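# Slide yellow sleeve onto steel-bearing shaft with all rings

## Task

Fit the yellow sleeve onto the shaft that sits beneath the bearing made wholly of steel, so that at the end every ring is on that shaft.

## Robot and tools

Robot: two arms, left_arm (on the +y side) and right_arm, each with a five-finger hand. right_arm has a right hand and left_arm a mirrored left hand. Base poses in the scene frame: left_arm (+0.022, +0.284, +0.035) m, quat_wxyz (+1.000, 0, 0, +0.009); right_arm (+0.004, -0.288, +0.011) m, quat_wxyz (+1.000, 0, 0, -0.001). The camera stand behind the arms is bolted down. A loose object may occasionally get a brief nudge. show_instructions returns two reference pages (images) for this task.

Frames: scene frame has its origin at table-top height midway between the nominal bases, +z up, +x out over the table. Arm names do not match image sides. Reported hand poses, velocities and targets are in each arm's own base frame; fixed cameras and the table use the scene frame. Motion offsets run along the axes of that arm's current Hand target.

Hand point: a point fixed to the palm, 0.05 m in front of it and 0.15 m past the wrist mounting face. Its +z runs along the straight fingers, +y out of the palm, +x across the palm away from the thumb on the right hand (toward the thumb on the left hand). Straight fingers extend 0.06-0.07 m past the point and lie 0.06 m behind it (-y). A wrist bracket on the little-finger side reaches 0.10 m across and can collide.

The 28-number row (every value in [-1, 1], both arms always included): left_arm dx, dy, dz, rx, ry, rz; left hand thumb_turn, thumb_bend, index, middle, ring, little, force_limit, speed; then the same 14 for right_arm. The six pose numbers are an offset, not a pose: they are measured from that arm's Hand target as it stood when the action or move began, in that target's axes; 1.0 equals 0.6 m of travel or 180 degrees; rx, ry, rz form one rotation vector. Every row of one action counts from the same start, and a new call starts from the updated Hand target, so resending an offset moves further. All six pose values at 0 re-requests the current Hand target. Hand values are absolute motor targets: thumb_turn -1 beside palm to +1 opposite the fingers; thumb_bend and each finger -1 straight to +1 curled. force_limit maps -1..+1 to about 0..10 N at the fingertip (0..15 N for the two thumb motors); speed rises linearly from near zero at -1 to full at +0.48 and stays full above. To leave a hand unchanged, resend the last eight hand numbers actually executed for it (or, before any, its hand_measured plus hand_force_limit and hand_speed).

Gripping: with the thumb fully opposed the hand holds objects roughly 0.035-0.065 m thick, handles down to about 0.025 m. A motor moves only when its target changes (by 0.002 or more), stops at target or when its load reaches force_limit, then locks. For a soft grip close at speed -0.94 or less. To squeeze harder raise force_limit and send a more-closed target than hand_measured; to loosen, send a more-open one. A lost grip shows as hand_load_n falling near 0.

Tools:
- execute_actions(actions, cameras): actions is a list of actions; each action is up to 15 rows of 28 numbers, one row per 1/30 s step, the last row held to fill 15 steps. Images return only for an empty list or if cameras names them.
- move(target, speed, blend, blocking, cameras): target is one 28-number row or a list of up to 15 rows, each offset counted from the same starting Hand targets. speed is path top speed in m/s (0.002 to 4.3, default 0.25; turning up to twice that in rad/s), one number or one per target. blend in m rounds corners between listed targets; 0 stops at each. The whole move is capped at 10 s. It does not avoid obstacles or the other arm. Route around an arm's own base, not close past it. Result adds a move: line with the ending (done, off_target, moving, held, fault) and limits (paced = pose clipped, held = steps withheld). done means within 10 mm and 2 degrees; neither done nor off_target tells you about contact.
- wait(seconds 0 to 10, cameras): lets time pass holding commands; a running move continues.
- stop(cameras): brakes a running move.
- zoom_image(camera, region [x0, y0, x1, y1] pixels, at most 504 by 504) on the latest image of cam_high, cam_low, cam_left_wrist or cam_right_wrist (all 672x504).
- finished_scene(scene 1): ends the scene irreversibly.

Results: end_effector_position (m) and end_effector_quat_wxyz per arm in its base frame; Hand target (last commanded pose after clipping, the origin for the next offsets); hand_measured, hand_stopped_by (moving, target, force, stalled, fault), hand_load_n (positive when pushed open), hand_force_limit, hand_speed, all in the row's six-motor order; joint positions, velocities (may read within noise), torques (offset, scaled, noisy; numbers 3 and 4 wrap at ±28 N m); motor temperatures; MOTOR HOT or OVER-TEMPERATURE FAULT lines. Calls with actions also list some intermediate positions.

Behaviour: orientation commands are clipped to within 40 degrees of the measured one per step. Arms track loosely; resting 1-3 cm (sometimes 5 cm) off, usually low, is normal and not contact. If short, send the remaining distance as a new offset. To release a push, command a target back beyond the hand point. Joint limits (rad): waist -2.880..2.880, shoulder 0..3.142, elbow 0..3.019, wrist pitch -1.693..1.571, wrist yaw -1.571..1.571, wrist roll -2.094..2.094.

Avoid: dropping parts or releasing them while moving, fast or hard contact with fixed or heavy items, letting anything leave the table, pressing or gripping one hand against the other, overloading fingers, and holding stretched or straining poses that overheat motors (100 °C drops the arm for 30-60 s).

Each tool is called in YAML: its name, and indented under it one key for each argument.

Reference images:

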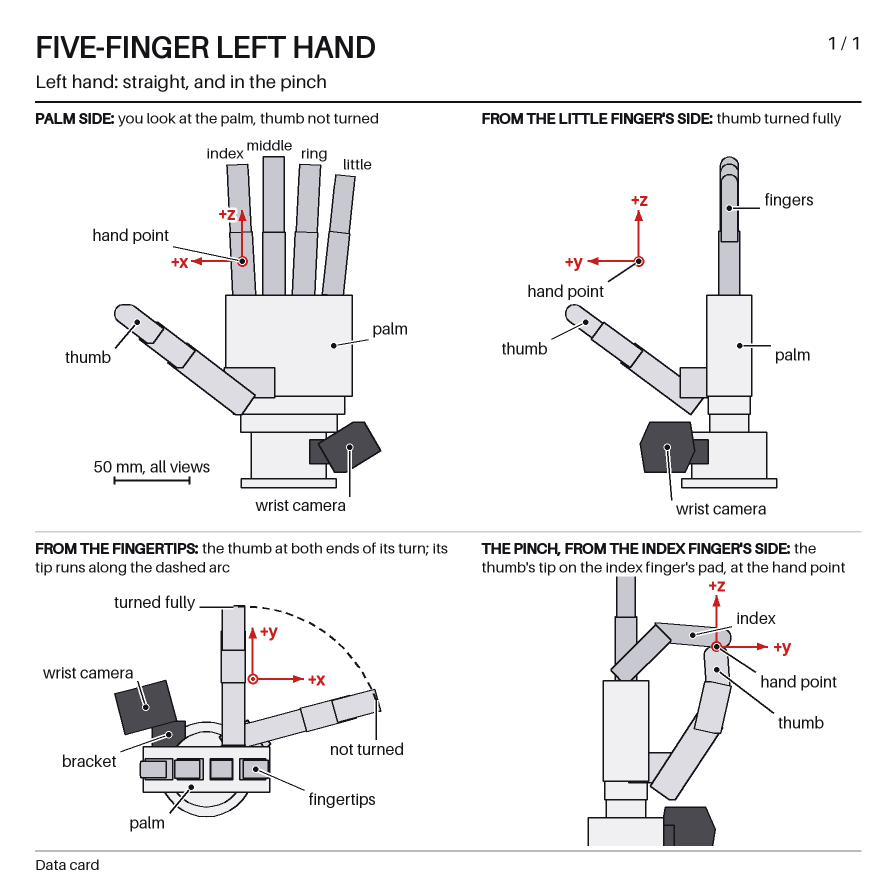

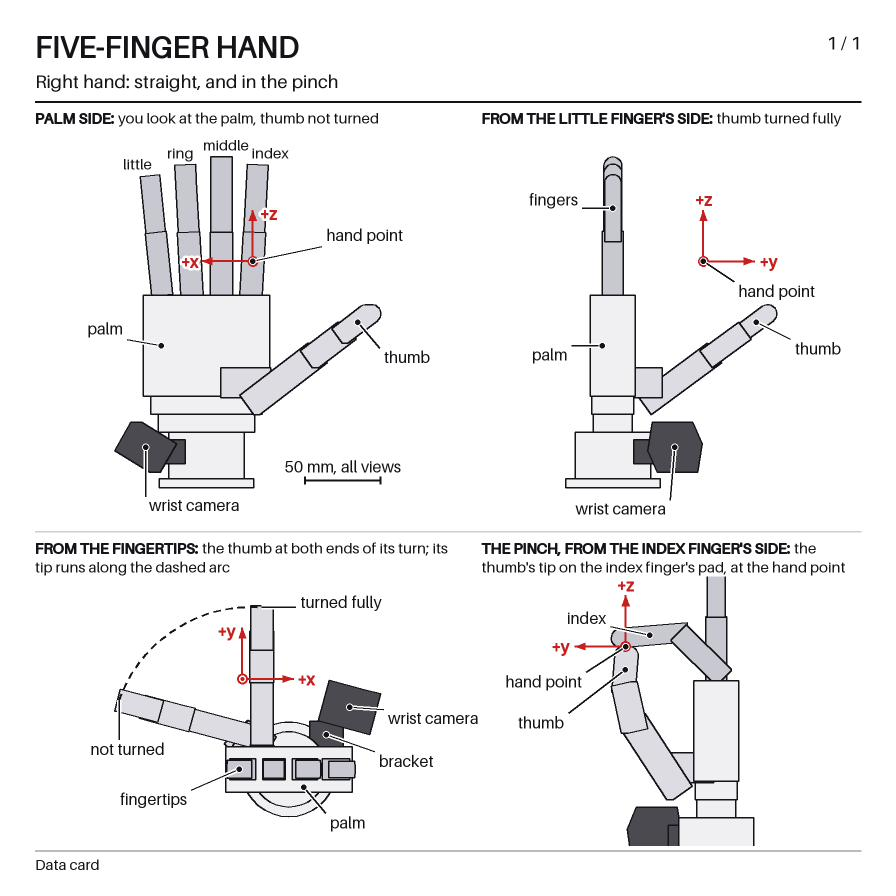

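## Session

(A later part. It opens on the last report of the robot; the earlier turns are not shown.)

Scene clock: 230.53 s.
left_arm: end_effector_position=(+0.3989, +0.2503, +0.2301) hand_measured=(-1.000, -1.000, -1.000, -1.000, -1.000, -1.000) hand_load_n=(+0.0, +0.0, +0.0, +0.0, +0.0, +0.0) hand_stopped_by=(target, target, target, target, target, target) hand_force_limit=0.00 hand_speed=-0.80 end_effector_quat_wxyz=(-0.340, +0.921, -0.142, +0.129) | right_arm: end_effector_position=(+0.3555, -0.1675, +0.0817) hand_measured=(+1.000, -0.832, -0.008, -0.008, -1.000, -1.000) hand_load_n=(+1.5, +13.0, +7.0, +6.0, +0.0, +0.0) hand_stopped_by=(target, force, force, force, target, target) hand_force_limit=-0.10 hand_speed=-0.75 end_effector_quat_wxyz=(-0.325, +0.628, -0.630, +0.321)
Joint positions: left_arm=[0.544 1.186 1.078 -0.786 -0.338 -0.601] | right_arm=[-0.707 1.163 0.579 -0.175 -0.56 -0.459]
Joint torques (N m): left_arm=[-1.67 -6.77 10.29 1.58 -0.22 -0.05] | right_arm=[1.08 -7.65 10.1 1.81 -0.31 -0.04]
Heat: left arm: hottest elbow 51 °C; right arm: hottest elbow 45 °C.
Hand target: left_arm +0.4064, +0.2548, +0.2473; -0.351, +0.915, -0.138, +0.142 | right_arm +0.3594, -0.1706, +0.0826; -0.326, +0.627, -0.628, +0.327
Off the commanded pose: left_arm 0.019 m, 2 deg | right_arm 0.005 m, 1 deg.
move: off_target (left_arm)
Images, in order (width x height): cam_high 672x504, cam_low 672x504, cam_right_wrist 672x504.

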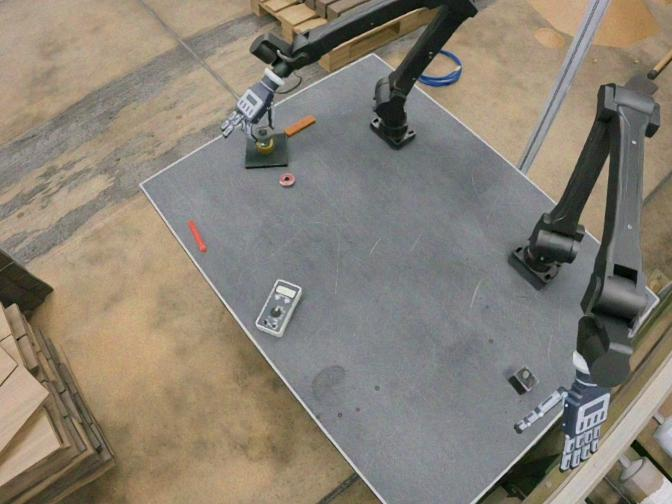

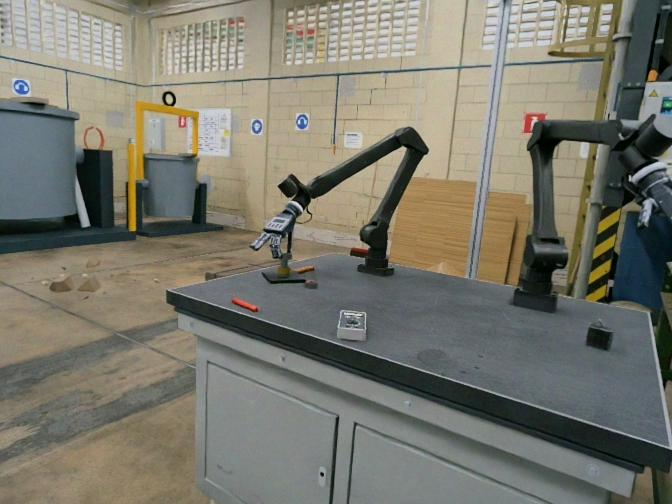

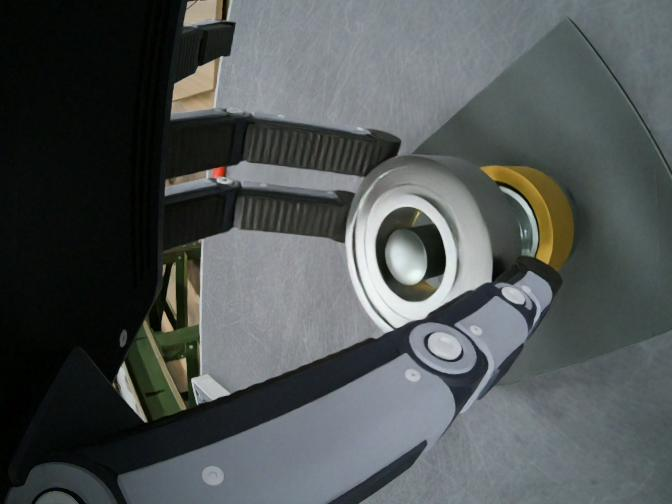

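move:
  target: [0,0,0,0,0,0,-1,-1,-1,-1,-1,-1,0,-0.8,-0.0008,0.0071,0.0044,0,0,0,1,-0.4,0.2,0.2,-1,-1,-0.1,-0.75]
  speed: 0.03
  cameras: ["cam_high","cam_low","cam_right_wrist"]

zoom_image:
  camera: "cam_low"
  region: [270, 242, 298, 270]

zoom_image:
  camera: "cam_high"
  region: [250, 118, 278, 146]

zoom_image:
  camera: "cam_right_wrist"
  region: [365, 195, 465, 315]

Scene clock: 233.53 s.
left_arm: end_effector_position=(+0.3989, +0.2503, +0.2301) hand_measured=(-1.000, -1.000, -1.000, -1.000, -1.000, -1.000) hand_load_n=(+0.0, +0.0, +0.0, +0.0, +0.0, +0.0) hand_stopped_by=(target, target, target, target, target, target) hand_force_limit=0.00 hand_speed=-0.80 end_effector_quat_wxyz=(-0.340, +0.921, -0.142, +0.129) | right_arm: end_effector_position=(+0.3552, -0.1672, +0.0768) hand_measured=(+1.000, -0.832, -0.008, -0.008, -1.000, -1.000) hand_load_n=(+1.0, +12.5, +7.0, +5.5, +0.0, +0.0) hand_stopped_by=(target, force, force, force, target, target) hand_force_limit=-0.10 hand_speed=-0.75 end_effector_quat_wxyz=(-0.325, +0.628, -0.630, +0.321)
Joint positions: left_arm=[0.544 1.186 1.078 -0.786 -0.338 -0.601] | right_arm=[-0.707 1.172 0.57 -0.156 -0.56 -0.459]
Joint torques (N m): left_arm=[-1.67 -6.83 10.32 1.59 -0.23 -0.05] | right_arm=[1.32 -8.12 9.98 1.85 -0.3 -0.04]
Heat: left arm: hottest elbow 51 °C; right arm: hottest elbow 45 °C.
Hand target: left_arm +0.4064, +0.2548, +0.2473; -0.351, +0.915, -0.138, +0.142 | right_arm +0.3591, -0.1700, +0.0775; -0.326, +0.627, -0.628, +0.327
Off the commanded pose: left_arm 0.019 m, 2 deg | right_arm 0.005 m, 1 deg.
move: off_target (left_arm)
Images, in order (width x height): cam_high 672x504, cam_low 672x504, cam_right_wrist 672x504.

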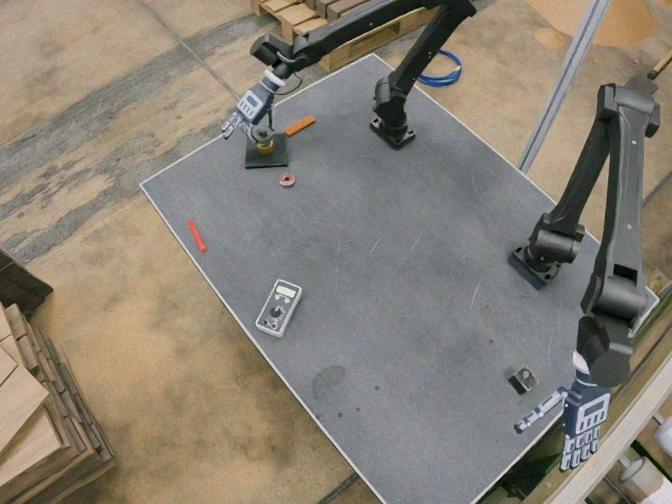

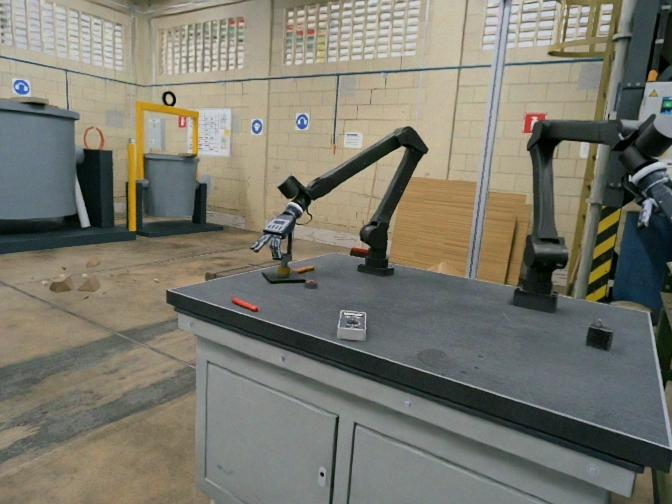

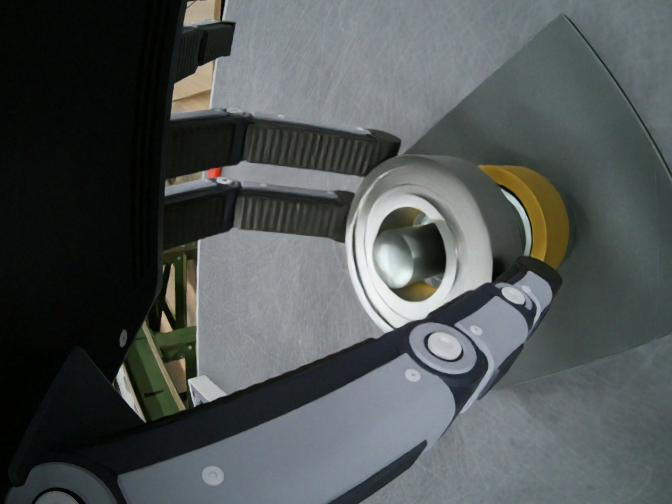

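Scaled by 18.000 from the camera's 672x504 image, which has a finer 960x720 frame.

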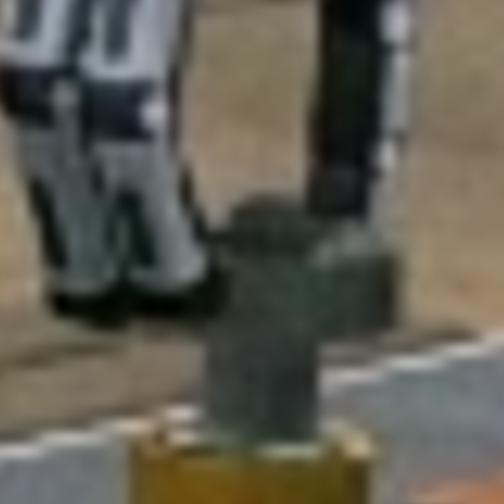

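Scaled by 18.000 from the camera's 672x504 image, which has a finer 960x720 frame.

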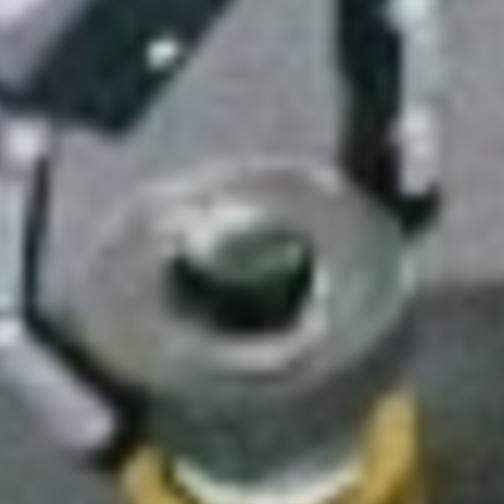

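Scaled by 4.200 from the camera's 672x504 image, which has a finer 960x720 frame.

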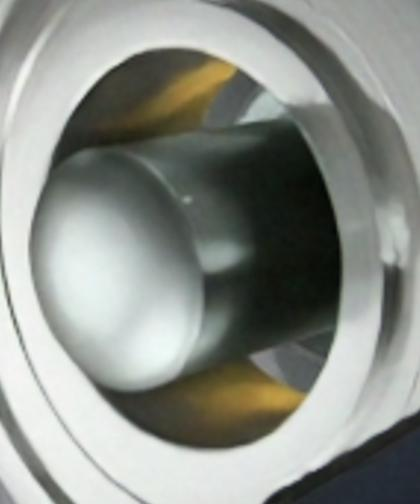

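zoom_image:
  camera: "cam_right_wrist"
  region: [410, 205, 450, 245]

zoom_image:
  camera: "cam_right_wrist"
  region: [410, 270, 450, 310]

Scaled by 12.600 from the camera's 672x504 image, which has a finer 960x720 frame.

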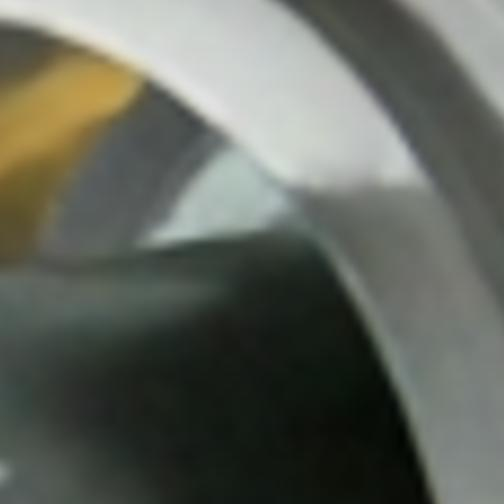

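Scaled by 12.600 from the camera's 672x504 image, which has a finer 960x720 frame.

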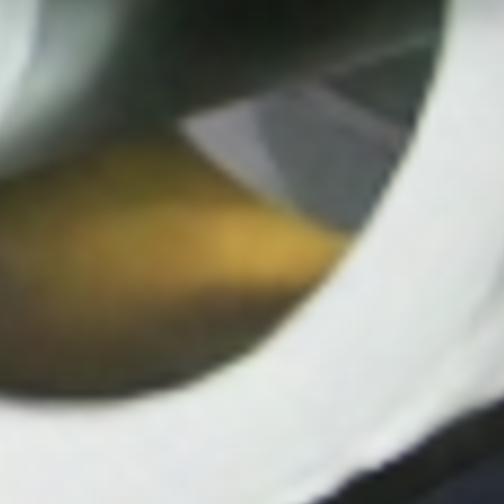

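move:
  target: [0,0,0,0,0,0,-1,-1,-1,-1,-1,-1,0,-0.8,0.0012,0.0036,0.0036,0,0,0,1,-0.4,0.2,0.2,-1,-1,-0.1,-0.75]
  speed: 0.02
  cameras: ["cam_low","cam_right_wrist"]

zoom_image:
  camera: "cam_low"
  region: [270, 242, 298, 270]

zoom_image:
  camera: "cam_right_wrist"
  region: [365, 195, 465, 315]

zoom_image:
  camera: "cam_right_wrist"
  region: [410, 205, 450, 245]

zoom_image:
  camera: "cam_right_wrist"
  region: [410, 270, 450, 310]

Scene clock: 237.47 s.
left_arm: end_effector_position=(+0.3989, +0.2503, +0.2301) hand_measured=(-1.000, -1.000, -1.000, -1.000, -1.000, -1.000) hand_load_n=(+0.0, +0.0, +0.0, +0.0, +0.0, +0.0) hand_stopped_by=(target, target, target, target, target, target) hand_force_limit=0.00 hand_speed=-0.80 end_effector_quat_wxyz=(-0.340, +0.921, -0.142, +0.129) | right_arm: end_effector_position=(+0.3560, -0.1680, +0.0766) hand_measured=(+1.000, -0.832, -0.008, -0.008, -1.000, -1.000) hand_load_n=(+2.0, +13.0, +6.0, +5.0, +0.0, +0.0) hand_stopped_by=(target, force, force, force, target, target) hand_force_limit=-0.10 hand_speed=-0.75 end_effector_quat_wxyz=(-0.325, +0.628, -0.629, +0.323)
Joint positions: left_arm=[0.544 1.186 1.078 -0.786 -0.338 -0.601] | right_arm=[-0.707 1.175 0.57 -0.15 -0.56 -0.459]
Joint torques (N m): left_arm=[-1.67 -6.95 10.29 1.62 -0.22 -0.05] | right_arm=[0.56 -7.41 9.73 2.14 -0.33 -0.04]
Heat: left arm: hottest elbow 51 °C; right arm: hottest elbow 44 °C.
Hand target: left_arm +0.4064, +0.2548, +0.2473; -0.351, +0.915, -0.138, +0.142 | right_arm +0.3597, -0.1707, +0.0746; -0.326, +0.627, -0.628, +0.327
Off the commanded pose: left_arm 0.019 m, 2 deg | right_arm 0.005 m, 1 deg.
move: off_target (left_arm)
Images, in order (width x height): cam_low 672x504, cam_right_wrist 672x504.

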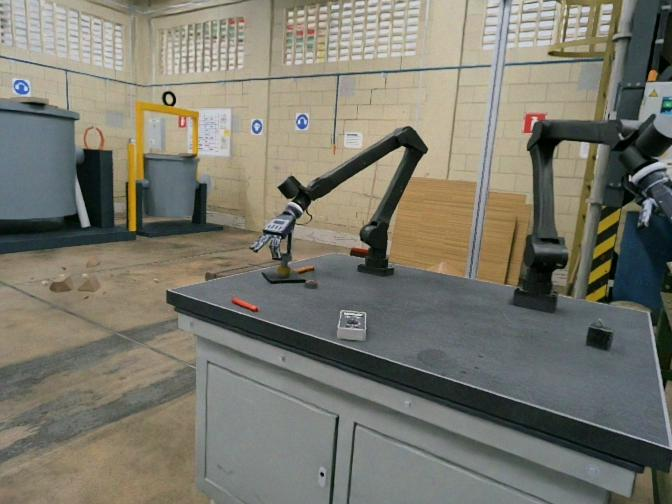

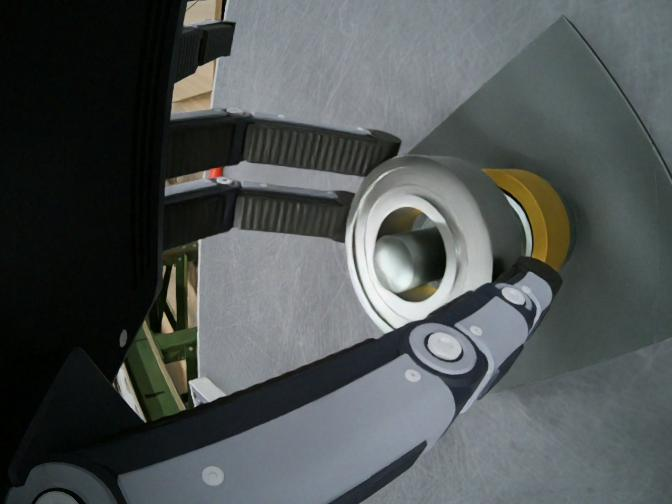

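Scaled by 18.000 from the camera's 672x504 image, which has a finer 960x720 frame.

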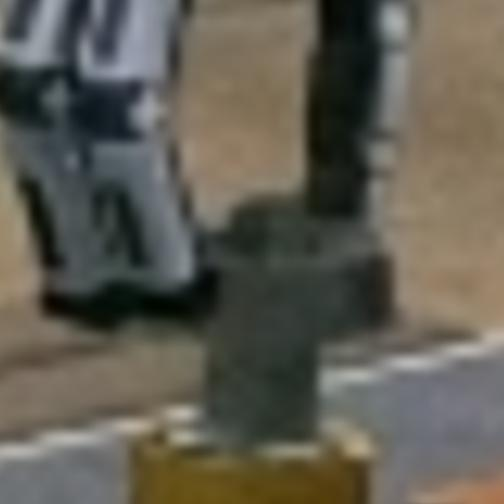

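Scaled by 4.200 from the camera's 672x504 image, which has a finer 960x720 frame.

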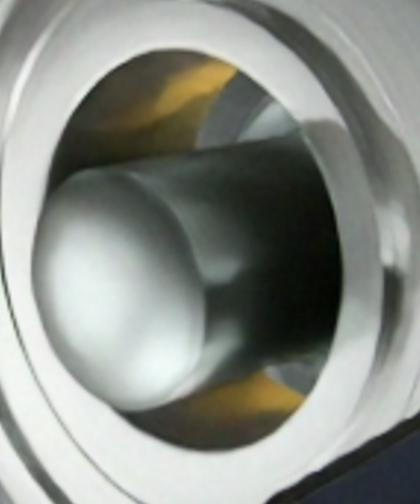

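Scaled by 12.600 from the camera's 672x504 image, which has a finer 960x720 frame.

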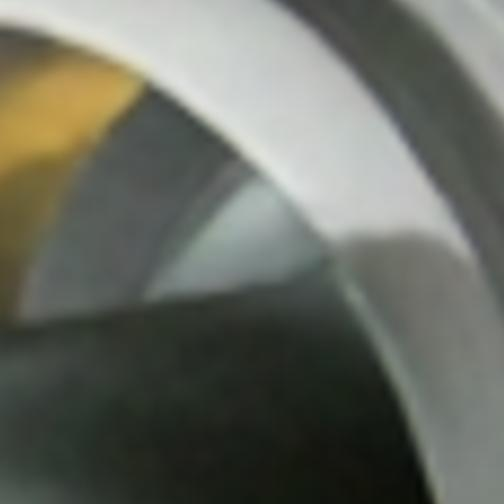

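Scaled by 12.600 from the camera's 672x504 image, which has a finer 960x720 frame.

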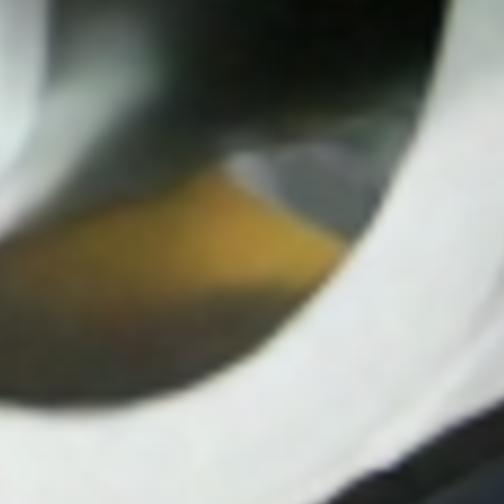

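move:
  target: [0,0,0,0,0,0,-1,-1,-1,-1,-1,-1,0,-0.8,0.00667,-0.0001,-0.0042,0,0,0,1,-0.4,0.2,0.2,-1,-1,-0.1,-0.75]
  speed: 0.02
  cameras: ["cam_low","cam_right_wrist"]

zoom_image:
  camera: "cam_right_wrist"
  region: [365, 195, 465, 315]

zoom_image:
  camera: "cam_right_wrist"
  region: [410, 205, 450, 245]

zoom_image:
  camera: "cam_right_wrist"
  region: [410, 270, 450, 310]

Scene clock: 240.33 s.
left_arm: end_effector_position=(+0.3989, +0.2503, +0.2301) hand_measured=(-1.000, -1.000, -1.000, -1.000, -1.000, -1.000) hand_load_n=(+0.0, +0.0, +0.0, +0.0, +0.0, +0.0) hand_stopped_by=(target, target, target, target, target, target) hand_force_limit=0.00 hand_speed=-0.80 end_effector_quat_wxyz=(-0.340, +0.921, -0.142, +0.129) | right_arm: end_effector_position=(+0.3560, -0.1675, +0.0766) hand_measured=(+1.000, -0.832, -0.008, -0.008, -1.000, -1.000) hand_load_n=(+1.5, +13.0, +6.0, +5.0, +0.0, +0.0) hand_stopped_by=(target, force, force, force, target, target) hand_force_limit=-0.10 hand_speed=-0.75 end_effector_quat_wxyz=(-0.327, +0.628, -0.628, +0.322)
Joint positions: left_arm=[0.544 1.186 1.078 -0.786 -0.338 -0.601] | right_arm=[-0.709 1.176 0.57 -0.15 -0.566 -0.459]
Joint torques (N m): left_arm=[-1.79 -6.83 10.32 1.58 -0.22 -0.04] | right_arm=[-0.32 -7.77 10.24 1.62 -0.47 -0.17]
Heat: left arm: hottest elbow 51 °C; right arm: hottest elbow 44 °C.
Hand target: left_arm +0.4064, +0.2548, +0.2473; -0.351, +0.915, -0.138, +0.142 | right_arm +0.3576, -0.1747, +0.0760; -0.326, +0.627, -0.628, +0.327
Off the commanded pose: left_arm 0.019 m, 2 deg | right_arm 0.007 m, 1 deg.
move: off_target (left_arm)
Images, in order (width x height): cam_low 672x504, cam_right_wrist 672x504.

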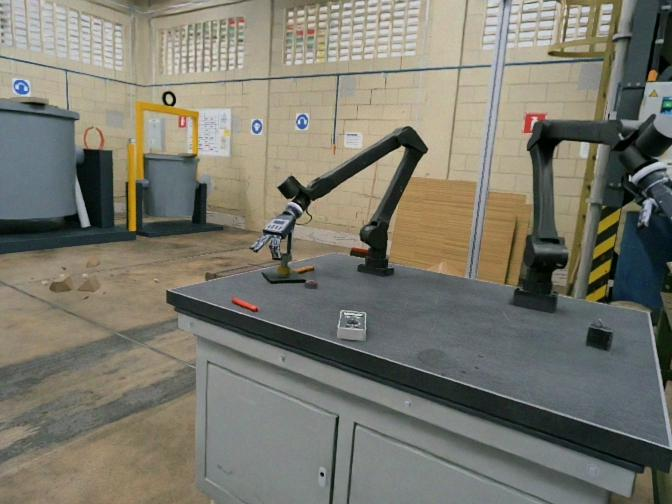

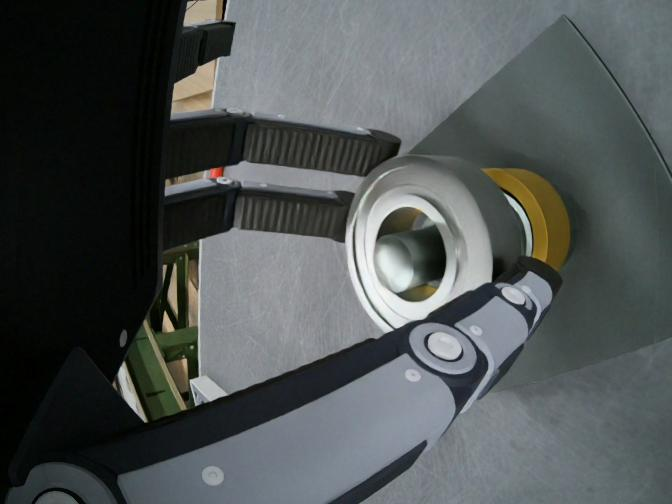

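Scaled by 4.200 from the camera's 672x504 image, which has a finer 960x720 frame.

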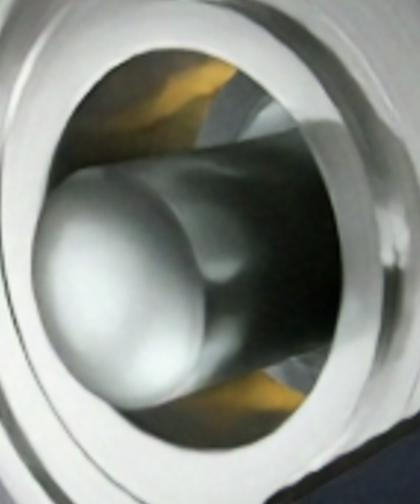

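Scaled by 12.600 from the camera's 672x504 image, which has a finer 960x720 frame.

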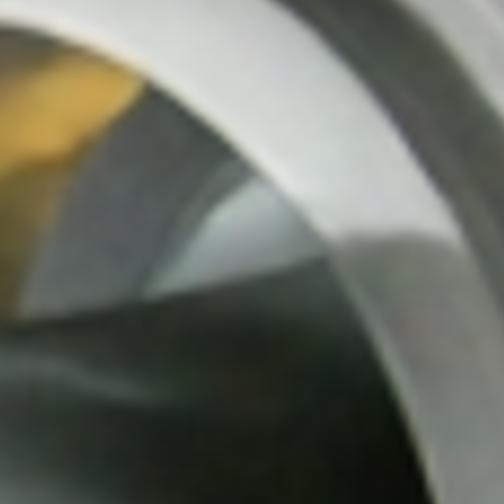

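Scaled by 12.600 from the camera's 672x504 image, which has a finer 960x720 frame.

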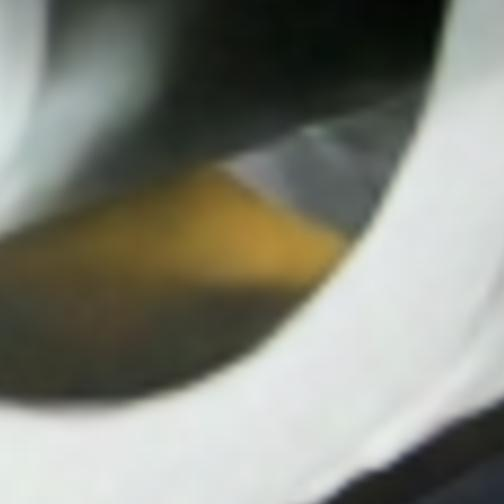

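move:
  target: [0,0,0,0,0,0,-1,-1,-1,-1,-1,-1,0,-0.8,0.005,-0.0013,-0.004,0,0,0,1,-0.4,0.2,0.2,-1,-1,-0.1,-0.75]
  speed: 0.02
  cameras: ["cam_low","cam_right_wrist"]

zoom_image:
  camera: "cam_right_wrist"
  region: [365, 195, 465, 315]

Scene clock: 241.43 s.
left_arm: end_effector_position=(+0.3989, +0.2503, +0.2301) hand_measured=(-1.000, -1.000, -1.000, -1.000, -1.000, -1.000) hand_load_n=(+0.0, +0.0, +0.0, +0.0, +0.0, +0.0) hand_stopped_by=(target, target, target, target, target, target) hand_force_limit=0.00 hand_speed=-0.80 end_effector_quat_wxyz=(-0.340, +0.921, -0.142, +0.129) | right_arm: end_effector_position=(+0.3548, -0.1693, +0.0758) hand_measured=(+1.000, -0.832, -0.008, -0.008, -1.000, -1.000) hand_load_n=(+1.5, +12.5, +6.5, +5.5, +0.0, +0.0) hand_stopped_by=(target, force, force, force, target, target) hand_force_limit=-0.10 hand_speed=-0.75 end_effector_quat_wxyz=(-0.328, +0.628, -0.628, +0.321)
Joint positions: left_arm=[0.544 1.186 1.078 -0.786 -0.338 -0.601] | right_arm=[-0.717 1.179 0.57 -0.15 -0.573 -0.465]
Joint torques (N m): left_arm=[-1.73 -6.59 10.32 1.57 -0.22 -0.05] | right_arm=[-0.62 -7.94 10.88 1.2 -0.45 -0.15]
Heat: left arm: hottest elbow 51 °C; right arm: hottest elbow 44 °C.
Hand target: left_arm +0.4064, +0.2548, +0.2473; -0.351, +0.915, -0.138, +0.142 | right_arm +0.3561, -0.1777, +0.0780; -0.326, +0.627, -0.628, +0.327
Off the commanded pose: left_arm 0.019 m, 2 deg | right_arm 0.009 m, 1 deg.
move: off_target (left_arm)
Images, in order (width x height): cam_low 672x504, cam_right_wrist 672x504.

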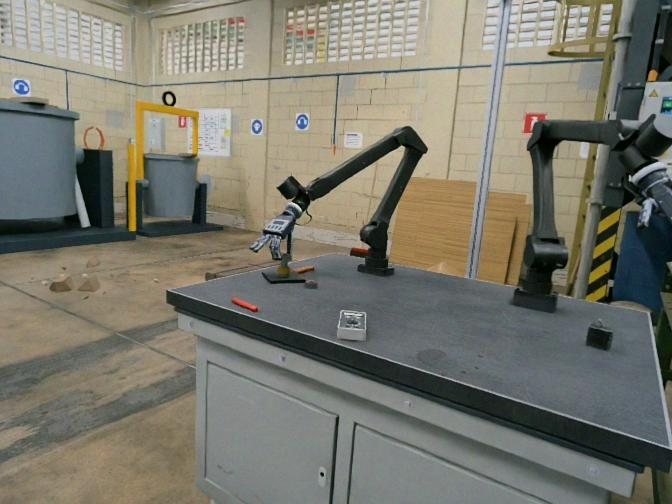

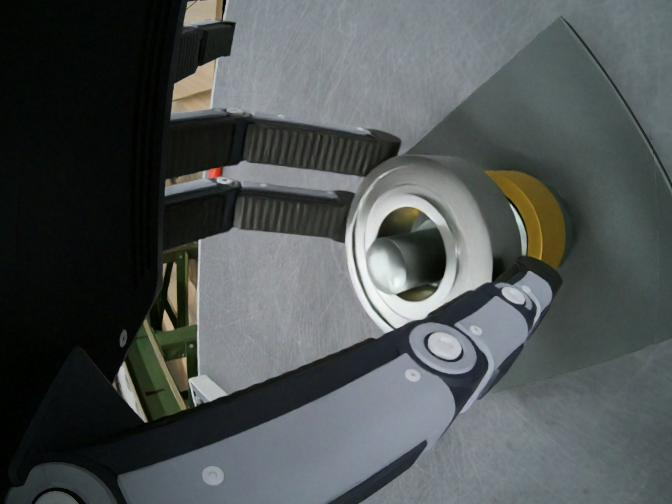

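Scaled by 4.200 from the camera's 672x504 image, which has a finer 960x720 frame.

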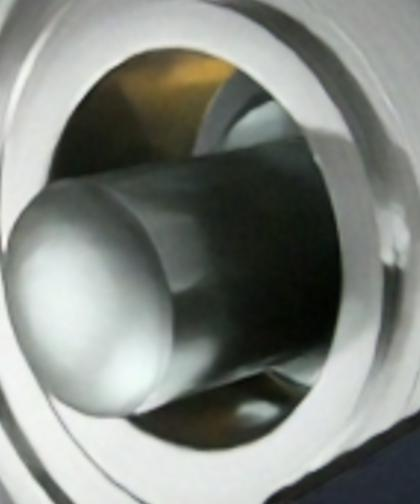

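zoom_image:
  camera: "cam_right_wrist"
  region: [410, 205, 450, 245]

zoom_image:
  camera: "cam_right_wrist"
  region: [410, 270, 450, 310]

zoom_image:
  camera: "cam_low"
  region: [270, 242, 298, 270]

Scaled by 12.600 from the camera's 672x504 image, which has a finer 960x720 frame.

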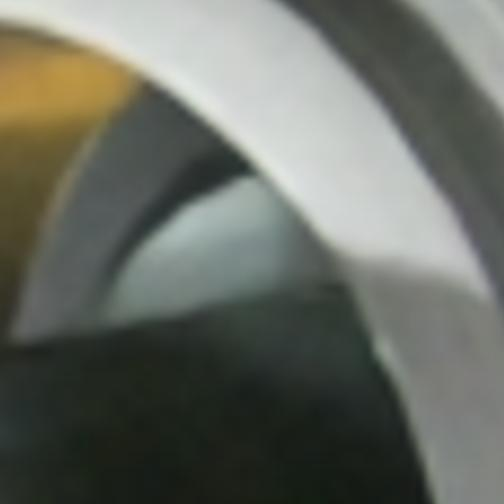

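Scaled by 12.600 from the camera's 672x504 image, which has a finer 960x720 frame.

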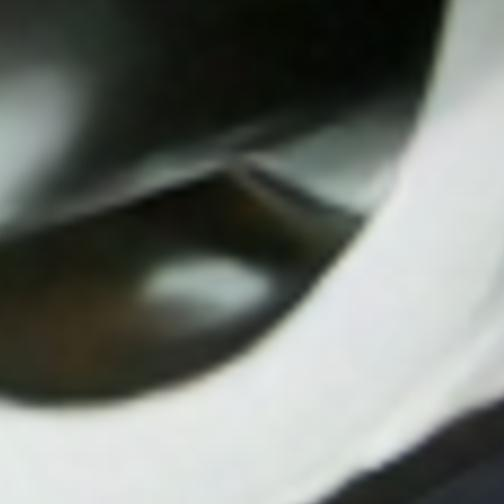

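Scaled by 18.000 from the camera's 672x504 image, which has a finer 960x720 frame.

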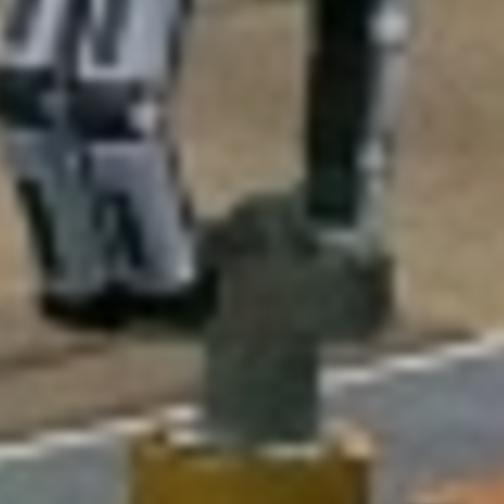

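move:
  target: [0,0,0,0,0,0,-1,-1,-1,-1,-1,-1,0,-0.8,-0.00083,0.00525,0.0012,0,0,0,1,-0.4,0.2,0.2,-1,-1,-0.1,-0.75]
  speed: 0.02
  cameras: ["cam_low","cam_right_wrist"]

zoom_image:
  camera: "cam_right_wrist"
  region: [365, 195, 465, 315]

zoom_image:
  camera: "cam_right_wrist"
  region: [410, 205, 450, 245]

zoom_image:
  camera: "cam_right_wrist"
  region: [410, 270, 450, 310]

Scene clock: 243.37 s.
left_arm: end_effector_position=(+0.3989, +0.2503, +0.2301) hand_measured=(-1.000, -1.000, -1.000, -1.000, -1.000, -1.000) hand_load_n=(-0.5, +0.0, +0.0, +0.0, +0.0, +0.0) hand_stopped_by=(target, target, target, target, target, target) hand_force_limit=0.00 hand_speed=-0.80 end_effector_quat_wxyz=(-0.340, +0.921, -0.142, +0.129) | right_arm: end_effector_position=(+0.3545, -0.1695, +0.0750) hand_measured=(+1.000, -0.832, -0.008, -0.008, -1.000, -1.000) hand_load_n=(+1.5, +12.5, +6.5, +5.5, -0.5, +0.0) hand_stopped_by=(target, force, force, force, target, target) hand_force_limit=-0.10 hand_speed=-0.75 end_effector_quat_wxyz=(-0.328, +0.628, -0.628, +0.320)
Joint positions: left_arm=[0.544 1.186 1.078 -0.786 -0.338 -0.601] | right_arm=[-0.718 1.182 0.57 -0.15 -0.575 -0.466]
Joint torques (N m): left_arm=[-1.61 -6.95 10.28 1.59 -0.21 -0.05] | right_arm=[-0.09 -7.88 10.13 1.62 -0.47 -0.14]
Heat: left arm: hottest elbow 51 °C; right arm: hottest elbow 44 °C.
Hand target: left_arm +0.4064, +0.2548, +0.2473; -0.351, +0.915, -0.138, +0.142 | right_arm +0.3549, -0.1772, +0.0751; -0.326, +0.627, -0.628, +0.327
Off the commanded pose: left_arm 0.019 m, 2 deg | right_arm 0.008 m, 1 deg.
move: off_target (left_arm)
Images, in order (width x height): cam_low 672x504, cam_right_wrist 672x504.

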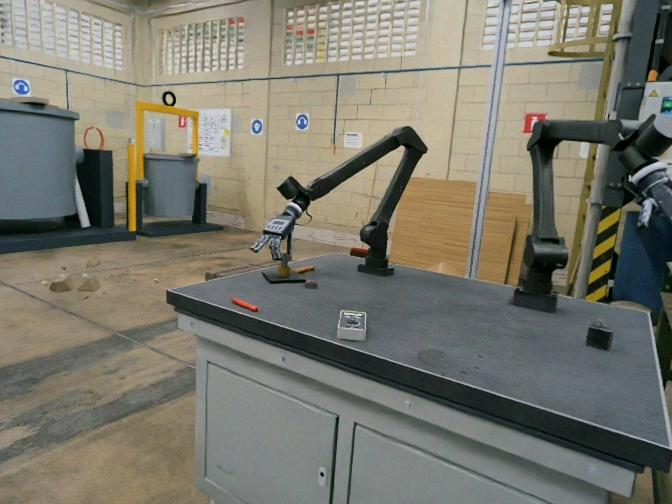

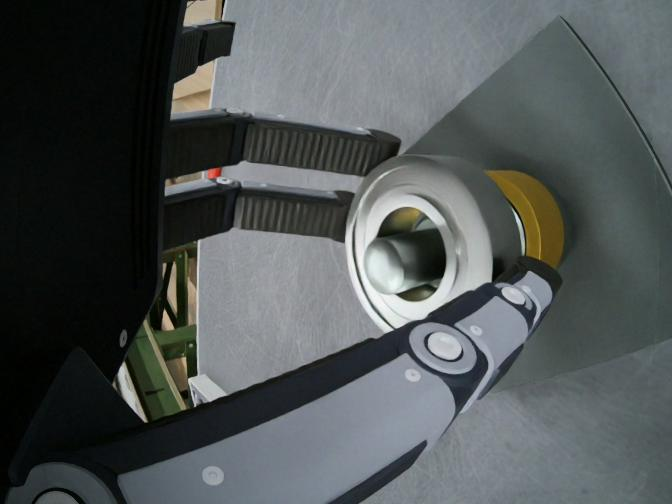

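Scaled by 4.200 from the camera's 672x504 image, which has a finer 960x720 frame.

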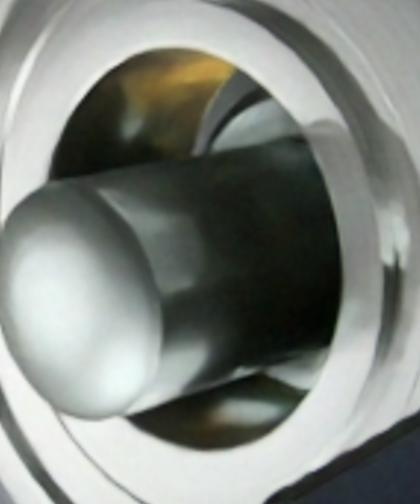

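Scaled by 12.600 from the camera's 672x504 image, which has a finer 960x720 frame.

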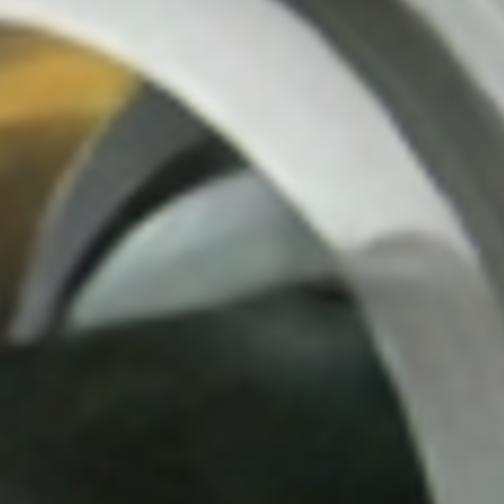

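Scaled by 12.600 from the camera's 672x504 image, which has a finer 960x720 frame.

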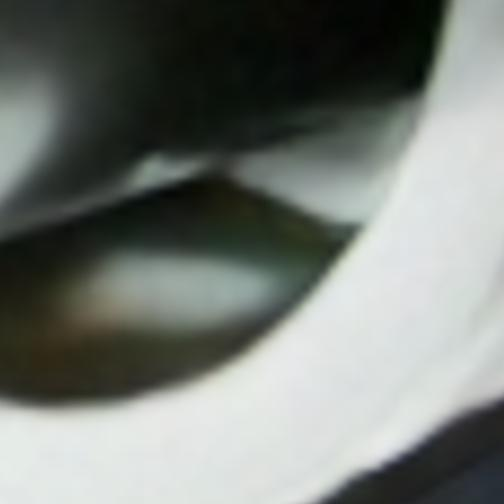

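move:
  target: [0,0,0,0,0,0,-1,-1,-1,-1,-1,-1,0,-0.8,-0.0005,0.0045,0.0021,0,0,0,1,-0.4,0.2,0.2,-1,-1,-0.1,-0.75]
  speed: 0.02
  cameras: ["cam_low","cam_right_wrist"]

zoom_image:
  camera: "cam_right_wrist"
  region: [365, 195, 465, 315]

zoom_image:
  camera: "cam_low"
  region: [270, 242, 298, 270]

Scene clock: 244.33 s.
left_arm: end_effector_position=(+0.3989, +0.2503, +0.2301) hand_measured=(-1.000, -1.000, -1.000, -1.000, -1.000, -1.000) hand_load_n=(+0.0, +0.0, +0.0, +0.0, +0.0, +0.0) hand_stopped_by=(target, target, target, target, target, target) hand_force_limit=0.00 hand_speed=-0.80 end_effector_quat_wxyz=(-0.340, +0.921, -0.142, +0.129) | right_arm: end_effector_position=(+0.3543, -0.1695, +0.0734) hand_measured=(+1.000, -0.832, -0.008, -0.008, -1.000, -1.000) hand_load_n=(+1.0, +12.5, +6.5, +5.5, +0.0, +0.0) hand_stopped_by=(target, force, force, force, target, target) hand_force_limit=-0.10 hand_speed=-0.75 end_effector_quat_wxyz=(-0.328, +0.629, -0.629, +0.319)
Joint positions: left_arm=[0.544 1.186 1.078 -0.786 -0.338 -0.601] | right_arm=[-0.718 1.186 0.57 -0.15 -0.575 -0.467]
Joint torques (N m): left_arm=[-1.55 -6.95 10.29 1.57 -0.22 -0.04] | right_arm=[-0.15 -7.88 9.54 1.92 -0.46 -0.14]
Heat: left arm: hottest elbow 51 °C; right arm: hottest elbow 44 °C.
Hand target: left_arm +0.4064, +0.2548, +0.2473; -0.351, +0.915, -0.138, +0.142 | right_arm +0.3544, -0.1769, +0.0721; -0.326, +0.627, -0.627, +0.327
Off the commanded pose: left_arm 0.019 m, 2 deg | right_arm 0.008 m, 1 deg.
move: off_target (left_arm)
Images, in order (width x height): cam_low 672x504, cam_right_wrist 672x504.

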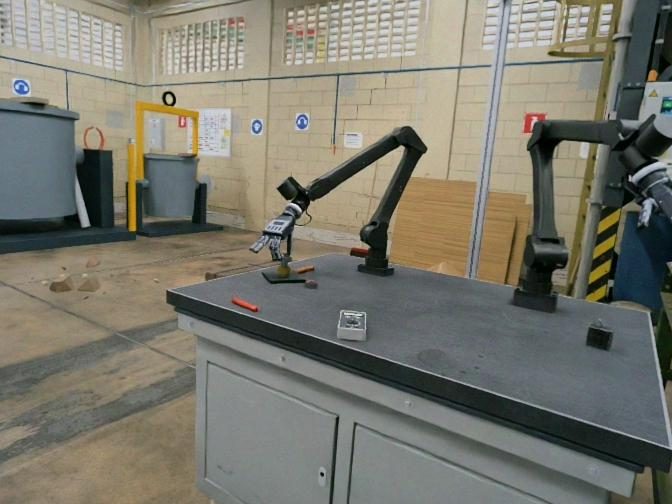

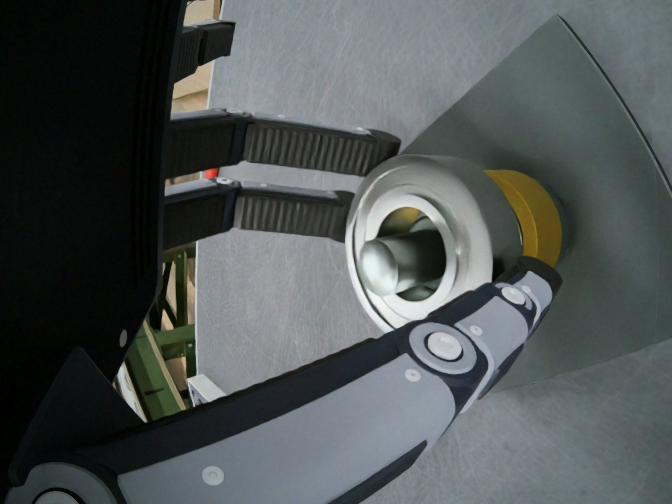

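Scaled by 4.200 from the camera's 672x504 image, which has a finer 960x720 frame.

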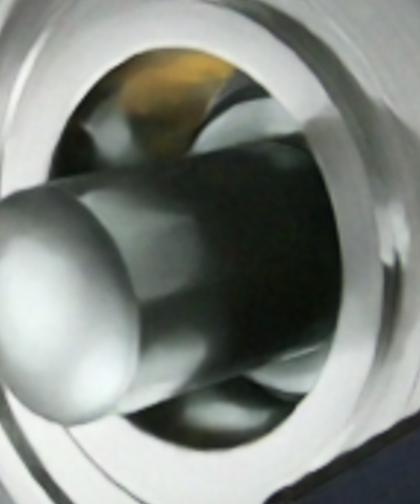

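Scaled by 18.000 from the camera's 672x504 image, which has a finer 960x720 frame.

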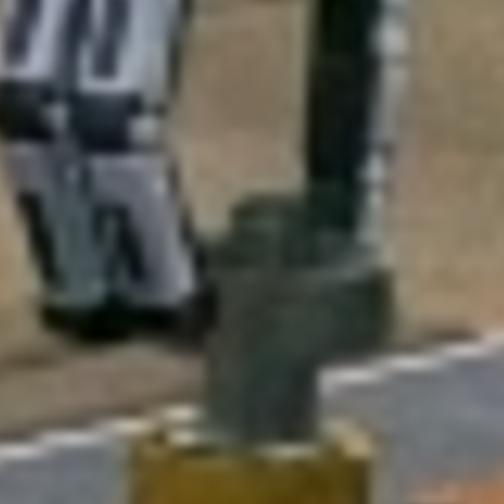

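move:
  target: [0,0,0,0,0,0,-1,-1,-1,-1,-1,-1,0,-0.8,-0.0005,0.0082,0.0057,0,0,0,1,-0.4,0.2,0.2,-1,-1,-0.1,-0.75]
  speed: 0.02
  cameras: ["cam_low","cam_right_wrist"]

zoom_image:
  camera: "cam_right_wrist"
  region: [365, 195, 465, 315]

zoom_image:
  camera: "cam_low"
  region: [270, 242, 298, 270]

Scene clock: 245.47 s.
left_arm: end_effector_position=(+0.3989, +0.2503, +0.2301) hand_measured=(-1.000, -1.000, -1.000, -1.000, -1.000, -1.000) hand_load_n=(-0.5, +0.0, +0.0, +0.0, +0.0, +0.0) hand_stopped_by=(target, target, target, target, target, target) hand_force_limit=0.00 hand_speed=-0.80 end_effector_quat_wxyz=(-0.340, +0.921, -0.142, +0.129) | right_arm: end_effector_position=(+0.3534, -0.1687, +0.0662) hand_measured=(+1.000, -0.832, -0.008, -0.008, -1.000, -1.000) hand_load_n=(+1.0, +12.5, +6.5, +5.5, +0.0, +0.0) hand_stopped_by=(target, force, force, force, target, target) hand_force_limit=-0.10 hand_speed=-0.75 end_effector_quat_wxyz=(-0.328, +0.629, -0.629, +0.318)
Joint positions: left_arm=[0.544 1.186 1.078 -0.786 -0.338 -0.601] | right_arm=[-0.718 1.2 0.558 -0.126 -0.575 -0.468]
Joint torques (N m): left_arm=[-1.55 -6.71 10.32 1.59 -0.22 -0.04] | right_arm=[-0.03 -7.82 9.72 1.72 -0.45 -0.15]
Heat: left arm: hottest elbow 51 °C; right arm: hottest elbow 44 °C.
Hand target: left_arm +0.4064, +0.2548, +0.2473; -0.351, +0.915, -0.138, +0.142 | right_arm +0.3544, -0.1766, +0.0662; -0.326, +0.627, -0.627, +0.327
Off the commanded pose: left_arm 0.019 m, 2 deg | right_arm 0.008 m, 1 deg.
move: off_target (left_arm)
Images, in order (width x height): cam_low 672x504, cam_right_wrist 672x504.

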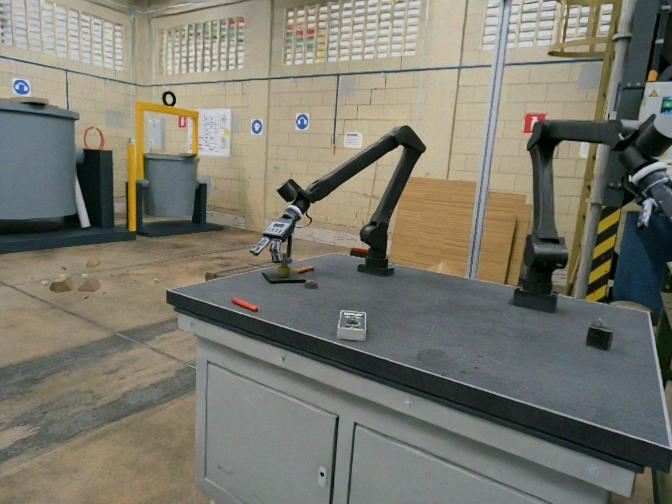

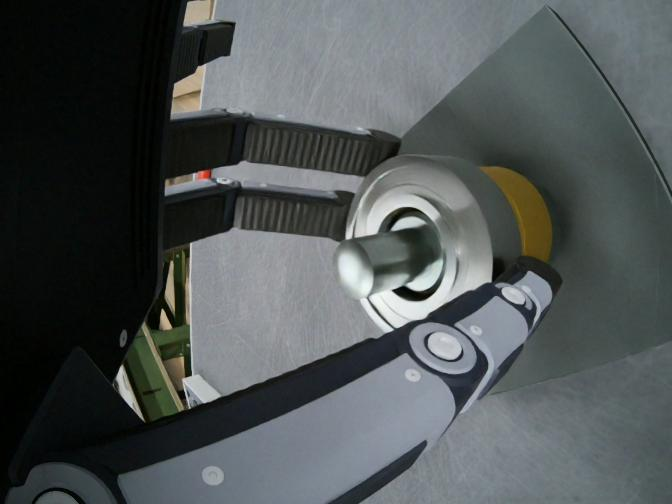

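Scaled by 4.200 from the camera's 672x504 image, which has a finer 960x720 frame.

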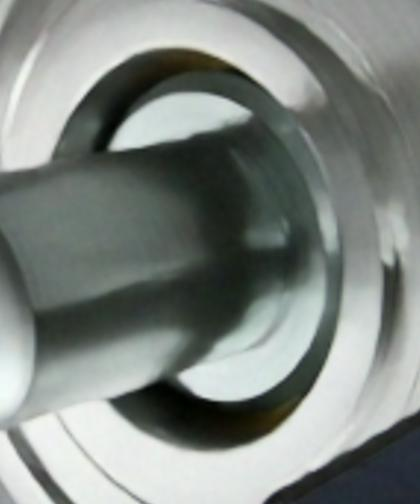

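Scaled by 18.000 from the camera's 672x504 image, which has a finer 960x720 frame.

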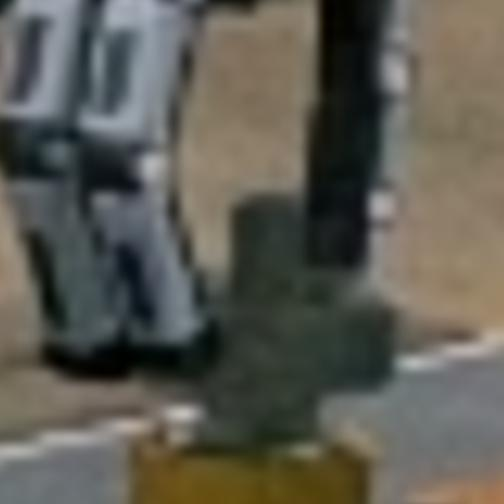

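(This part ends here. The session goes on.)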